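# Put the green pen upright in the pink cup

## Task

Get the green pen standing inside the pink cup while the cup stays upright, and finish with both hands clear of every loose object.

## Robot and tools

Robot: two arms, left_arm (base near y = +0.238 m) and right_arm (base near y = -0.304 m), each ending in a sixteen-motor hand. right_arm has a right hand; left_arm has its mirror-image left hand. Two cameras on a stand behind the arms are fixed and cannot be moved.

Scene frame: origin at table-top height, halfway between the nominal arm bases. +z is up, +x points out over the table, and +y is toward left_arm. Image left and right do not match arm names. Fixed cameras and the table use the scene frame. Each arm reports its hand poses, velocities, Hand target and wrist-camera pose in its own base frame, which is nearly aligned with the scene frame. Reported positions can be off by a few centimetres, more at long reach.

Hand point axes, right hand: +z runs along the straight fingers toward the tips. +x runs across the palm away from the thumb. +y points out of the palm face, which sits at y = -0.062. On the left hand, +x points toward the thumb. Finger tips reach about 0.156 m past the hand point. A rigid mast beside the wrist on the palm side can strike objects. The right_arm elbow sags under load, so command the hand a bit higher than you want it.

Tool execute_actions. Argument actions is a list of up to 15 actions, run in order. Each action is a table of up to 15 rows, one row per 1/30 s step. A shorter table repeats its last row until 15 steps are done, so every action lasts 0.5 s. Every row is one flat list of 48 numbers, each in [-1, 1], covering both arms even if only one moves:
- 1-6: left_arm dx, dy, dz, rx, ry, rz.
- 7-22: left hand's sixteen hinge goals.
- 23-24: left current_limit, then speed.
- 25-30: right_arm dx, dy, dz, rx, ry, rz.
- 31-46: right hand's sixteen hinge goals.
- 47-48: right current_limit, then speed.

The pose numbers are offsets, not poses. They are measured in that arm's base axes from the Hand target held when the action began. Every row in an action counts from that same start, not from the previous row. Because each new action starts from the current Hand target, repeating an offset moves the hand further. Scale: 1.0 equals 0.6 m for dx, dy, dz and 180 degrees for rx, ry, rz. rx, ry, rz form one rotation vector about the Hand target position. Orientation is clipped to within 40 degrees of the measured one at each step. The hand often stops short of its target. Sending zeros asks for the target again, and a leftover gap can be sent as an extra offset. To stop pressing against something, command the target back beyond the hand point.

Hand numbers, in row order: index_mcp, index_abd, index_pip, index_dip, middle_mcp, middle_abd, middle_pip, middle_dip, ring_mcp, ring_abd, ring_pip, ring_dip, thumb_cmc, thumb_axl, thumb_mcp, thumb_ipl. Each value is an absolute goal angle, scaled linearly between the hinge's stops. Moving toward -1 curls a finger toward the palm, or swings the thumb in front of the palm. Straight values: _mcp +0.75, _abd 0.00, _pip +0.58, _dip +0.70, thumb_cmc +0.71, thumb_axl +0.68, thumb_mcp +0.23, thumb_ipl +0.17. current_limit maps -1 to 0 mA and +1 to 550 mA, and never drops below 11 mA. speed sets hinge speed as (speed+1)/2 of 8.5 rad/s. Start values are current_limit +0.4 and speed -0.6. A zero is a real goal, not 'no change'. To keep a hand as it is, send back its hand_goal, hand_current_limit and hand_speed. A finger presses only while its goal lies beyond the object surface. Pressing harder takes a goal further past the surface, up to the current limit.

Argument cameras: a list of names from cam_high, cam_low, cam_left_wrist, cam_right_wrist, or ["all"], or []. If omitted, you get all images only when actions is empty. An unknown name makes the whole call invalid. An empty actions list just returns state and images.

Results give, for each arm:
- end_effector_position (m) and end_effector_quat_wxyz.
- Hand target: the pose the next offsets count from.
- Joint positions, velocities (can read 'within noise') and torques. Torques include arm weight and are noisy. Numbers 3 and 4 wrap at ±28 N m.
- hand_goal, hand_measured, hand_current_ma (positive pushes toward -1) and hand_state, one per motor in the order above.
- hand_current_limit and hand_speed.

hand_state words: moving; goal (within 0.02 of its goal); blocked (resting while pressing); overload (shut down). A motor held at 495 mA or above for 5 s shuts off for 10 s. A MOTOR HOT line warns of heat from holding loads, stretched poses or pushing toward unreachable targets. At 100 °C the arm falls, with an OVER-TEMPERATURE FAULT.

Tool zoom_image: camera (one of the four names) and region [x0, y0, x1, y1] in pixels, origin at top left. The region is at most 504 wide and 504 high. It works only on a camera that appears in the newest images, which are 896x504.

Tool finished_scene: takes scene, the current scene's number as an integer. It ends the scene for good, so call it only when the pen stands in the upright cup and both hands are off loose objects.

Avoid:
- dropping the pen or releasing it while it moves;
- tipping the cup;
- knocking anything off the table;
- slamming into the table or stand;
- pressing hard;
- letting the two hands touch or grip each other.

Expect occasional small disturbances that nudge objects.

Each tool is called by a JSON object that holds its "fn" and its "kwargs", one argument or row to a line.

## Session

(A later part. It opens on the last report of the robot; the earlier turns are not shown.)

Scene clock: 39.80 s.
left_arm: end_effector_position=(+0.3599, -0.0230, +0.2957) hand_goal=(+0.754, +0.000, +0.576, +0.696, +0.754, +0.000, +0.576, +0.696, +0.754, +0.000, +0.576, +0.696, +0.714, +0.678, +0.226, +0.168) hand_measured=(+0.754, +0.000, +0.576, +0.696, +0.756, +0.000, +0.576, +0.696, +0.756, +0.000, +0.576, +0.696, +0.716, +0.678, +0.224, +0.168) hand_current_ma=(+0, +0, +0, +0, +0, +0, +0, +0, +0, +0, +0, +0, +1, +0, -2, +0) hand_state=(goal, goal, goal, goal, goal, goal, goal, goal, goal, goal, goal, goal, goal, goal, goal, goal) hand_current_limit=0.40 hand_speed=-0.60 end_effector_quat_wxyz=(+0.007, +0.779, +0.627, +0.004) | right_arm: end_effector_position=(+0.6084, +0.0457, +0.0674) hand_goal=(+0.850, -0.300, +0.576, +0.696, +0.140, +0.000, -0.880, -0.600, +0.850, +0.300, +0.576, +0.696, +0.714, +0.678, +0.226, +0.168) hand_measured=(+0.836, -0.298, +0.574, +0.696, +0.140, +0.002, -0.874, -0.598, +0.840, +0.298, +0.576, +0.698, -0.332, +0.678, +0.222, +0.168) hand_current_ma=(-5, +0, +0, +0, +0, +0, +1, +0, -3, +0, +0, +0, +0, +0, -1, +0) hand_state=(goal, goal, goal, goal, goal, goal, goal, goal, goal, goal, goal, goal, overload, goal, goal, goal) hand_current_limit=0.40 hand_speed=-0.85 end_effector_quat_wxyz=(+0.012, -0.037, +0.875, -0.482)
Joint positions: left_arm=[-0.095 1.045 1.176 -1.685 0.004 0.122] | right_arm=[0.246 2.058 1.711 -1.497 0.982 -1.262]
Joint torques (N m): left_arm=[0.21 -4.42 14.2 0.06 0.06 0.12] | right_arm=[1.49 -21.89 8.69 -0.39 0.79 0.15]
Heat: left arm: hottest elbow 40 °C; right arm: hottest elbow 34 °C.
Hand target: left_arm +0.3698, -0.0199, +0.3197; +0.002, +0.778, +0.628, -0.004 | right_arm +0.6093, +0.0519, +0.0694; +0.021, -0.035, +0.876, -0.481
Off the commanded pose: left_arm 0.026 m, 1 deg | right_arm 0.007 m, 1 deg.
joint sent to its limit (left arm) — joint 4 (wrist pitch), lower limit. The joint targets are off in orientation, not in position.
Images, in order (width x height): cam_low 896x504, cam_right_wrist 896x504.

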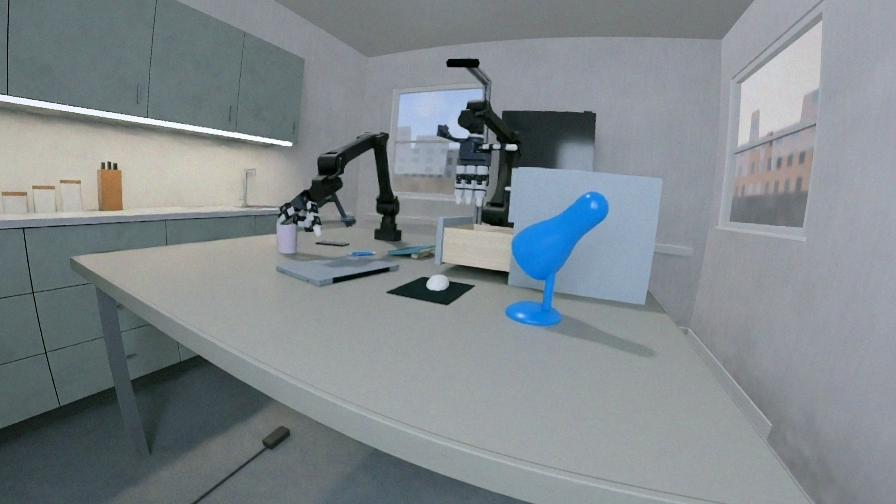

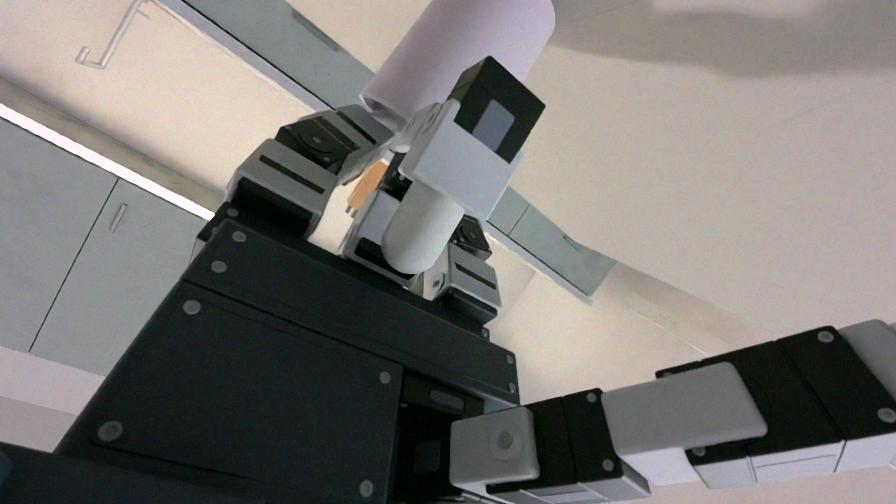

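{"fn": "execute_actions", "kwargs": {
  "actions": [
    [[0,0,0,0,0,0,0.754,0,0.576,0.696,0.754,0,0.576,0.696,0.754,0,0.576,0.696,0.714,0.678,0.226,0.168,0.4,-0.6,-0.0015,-0.0105,0.0967,0.0078,-0.0309,0,0.849,-0.3,0.576,0.696,0.14,0,-0.88,-0.6,0.849,0.3,0.576,0.696,0.714,0.678,0.226,0.168,0.4,-0.85]],
    [[0,0,0,0,0,0,0.754,0,0.576,0.696,0.754,0,0.576,0.696,0.754,0,0.576,0.696,0.714,0.678,0.226,0.168,0.4,-0.6,0,0,0.13,0.0078,-0.0309,0,0.849,-0.3,0.576,0.696,0.14,0,-0.88,-0.6,0.849,0.3,0.576,0.696,0.714,0.678,0.226,0.168,0.4,-0.85]],
    [[0,0,0,0,0,0,0.754,0,0.576,0.696,0.754,0,0.576,0.696,0.754,0,0.576,0.696,0.714,0.678,0.226,0.168,0.4,-0.6,-0.08,0.13,0.05,0,0,0,0.849,-0.3,0.576,0.696,0.14,0,-0.88,-0.6,0.849,0.3,0.576,0.696,0.714,0.678,0.226,0.168,0.4,-0.85]]
  ],
  "cameras": ["cam_high","cam_low"]
}}

{"fn": "zoom_image", "kwargs": {
  "camera": "cam_high",
  "region": [310, 150, 430, 250]
}}

{"fn": "zoom_image", "kwargs": {
  "camera": "cam_low",
  "region": [240, 180, 340, 260]
}}

Scene clock: 42.87 s.
left_arm: end_effector_position=(+0.3599, -0.0230, +0.2957) hand_goal=(+0.754, +0.000, +0.576, +0.696, +0.754, +0.000, +0.576, +0.696, +0.754, +0.000, +0.576, +0.696, +0.714, +0.678, +0.226, +0.168) hand_measured=(+0.754, +0.000, +0.576, +0.696, +0.756, +0.000, +0.576, +0.696, +0.756, +0.000, +0.576, +0.696, +0.716, +0.678, +0.224, +0.168) hand_current_ma=(+0, +0, +0, +0, +0, +0, +0, +0, +0, +0, +0, +0, +1, +0, -2, +0) hand_state=(goal, goal, goal, goal, goal, goal, goal, goal, goal, goal, goal, goal, goal, goal, goal, goal) hand_current_limit=0.40 hand_speed=-0.60 end_effector_quat_wxyz=(+0.007, +0.779, +0.627, +0.004) | right_arm: end_effector_position=(+0.5514, +0.1233, +0.2122) hand_goal=(+0.850, -0.300, +0.576, +0.696, +0.140, +0.000, -0.880, -0.600, +0.850, +0.300, +0.576, +0.696, +0.714, +0.678, +0.226, +0.168) hand_measured=(+0.836, -0.298, +0.574, +0.696, +0.140, +0.002, -0.874, -0.598, +0.840, +0.298, +0.576, +0.698, -0.434, +0.678, +0.222, +0.168) hand_current_ma=(-5, +0, +0, +0, +0, +0, +1, +0, -3, +0, +0, +0, +0, +0, -1, +0) hand_state=(goal, goal, goal, goal, goal, goal, goal, goal, goal, goal, goal, goal, overload, goal, goal, goal) hand_current_limit=0.40 hand_speed=-0.85 end_effector_quat_wxyz=(+0.108, -0.015, +0.884, -0.455)
Joint positions: left_arm=[-0.095 1.045 1.176 -1.685 0.004 0.122] | right_arm=[0.407 1.782 1.677 -1.691 0.954 -1.081]
Joint torques (N m): left_arm=[0.85 -4.54 14.24 0.23 0.04 0.16] | right_arm=[0.26 -19.02 13.41 -0.96 0.9 0.18]
Heat: left arm: hottest elbow 40 °C; right arm: hottest elbow 34 °C.
Hand target: left_arm +0.3698, -0.0199, +0.3197; +0.002, +0.778, +0.628, -0.004 | right_arm +0.5604, +0.1237, +0.2353; +0.106, +0.012, +0.881, -0.460
Off the commanded pose: left_arm 0.026 m, 1 deg | right_arm 0.025 m, 3 deg.
joint sent to its limit (left arm) — joint 4 (wrist pitch), lower limit. The joint targets are off in orientation, not in position.
joint sent to its limit (right arm) — joint 4 (wrist pitch), lower limit. The joint targets are off in orientation, not in position.
Images, in order (width x height): cam_high 896x504, cam_low 896x504.

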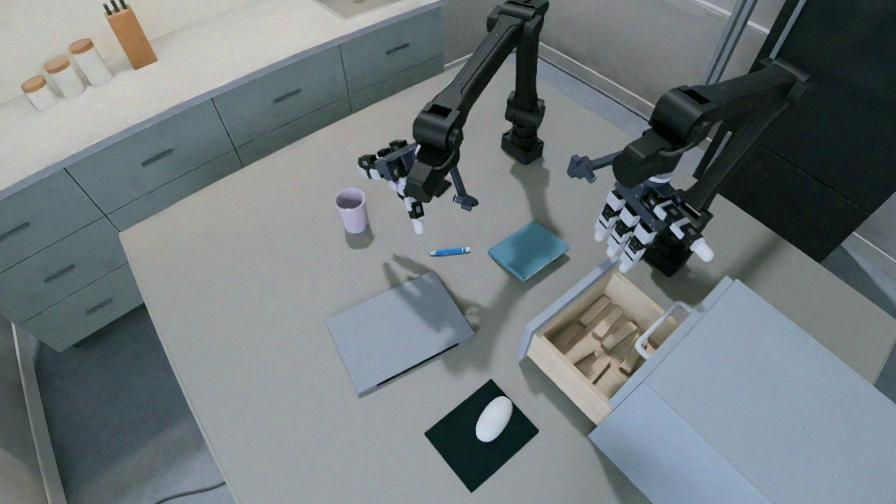

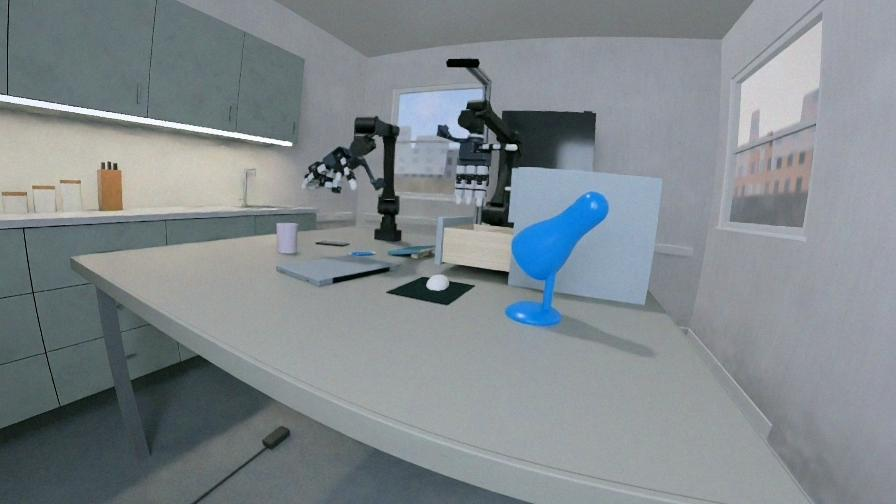

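Scaled by 4.200 from the camera's 896x504 image, which has a finer 1280x720 frame.

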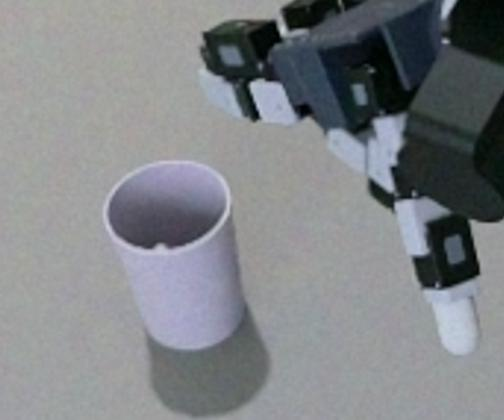

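Scaled by 5.040 from the camera's 896x504 image, which has a finer 1280x720 frame.

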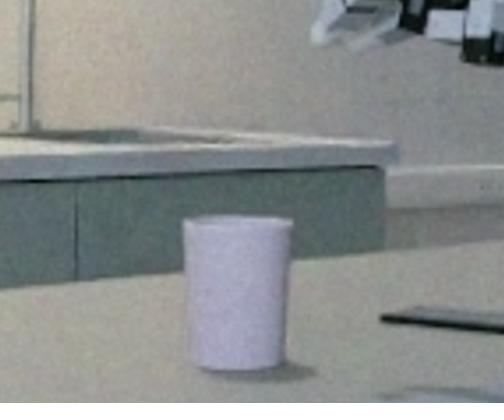

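{"fn": "finished_scene", "kwargs": {
  "scene": 2
}}

The scene is finished: the task was done.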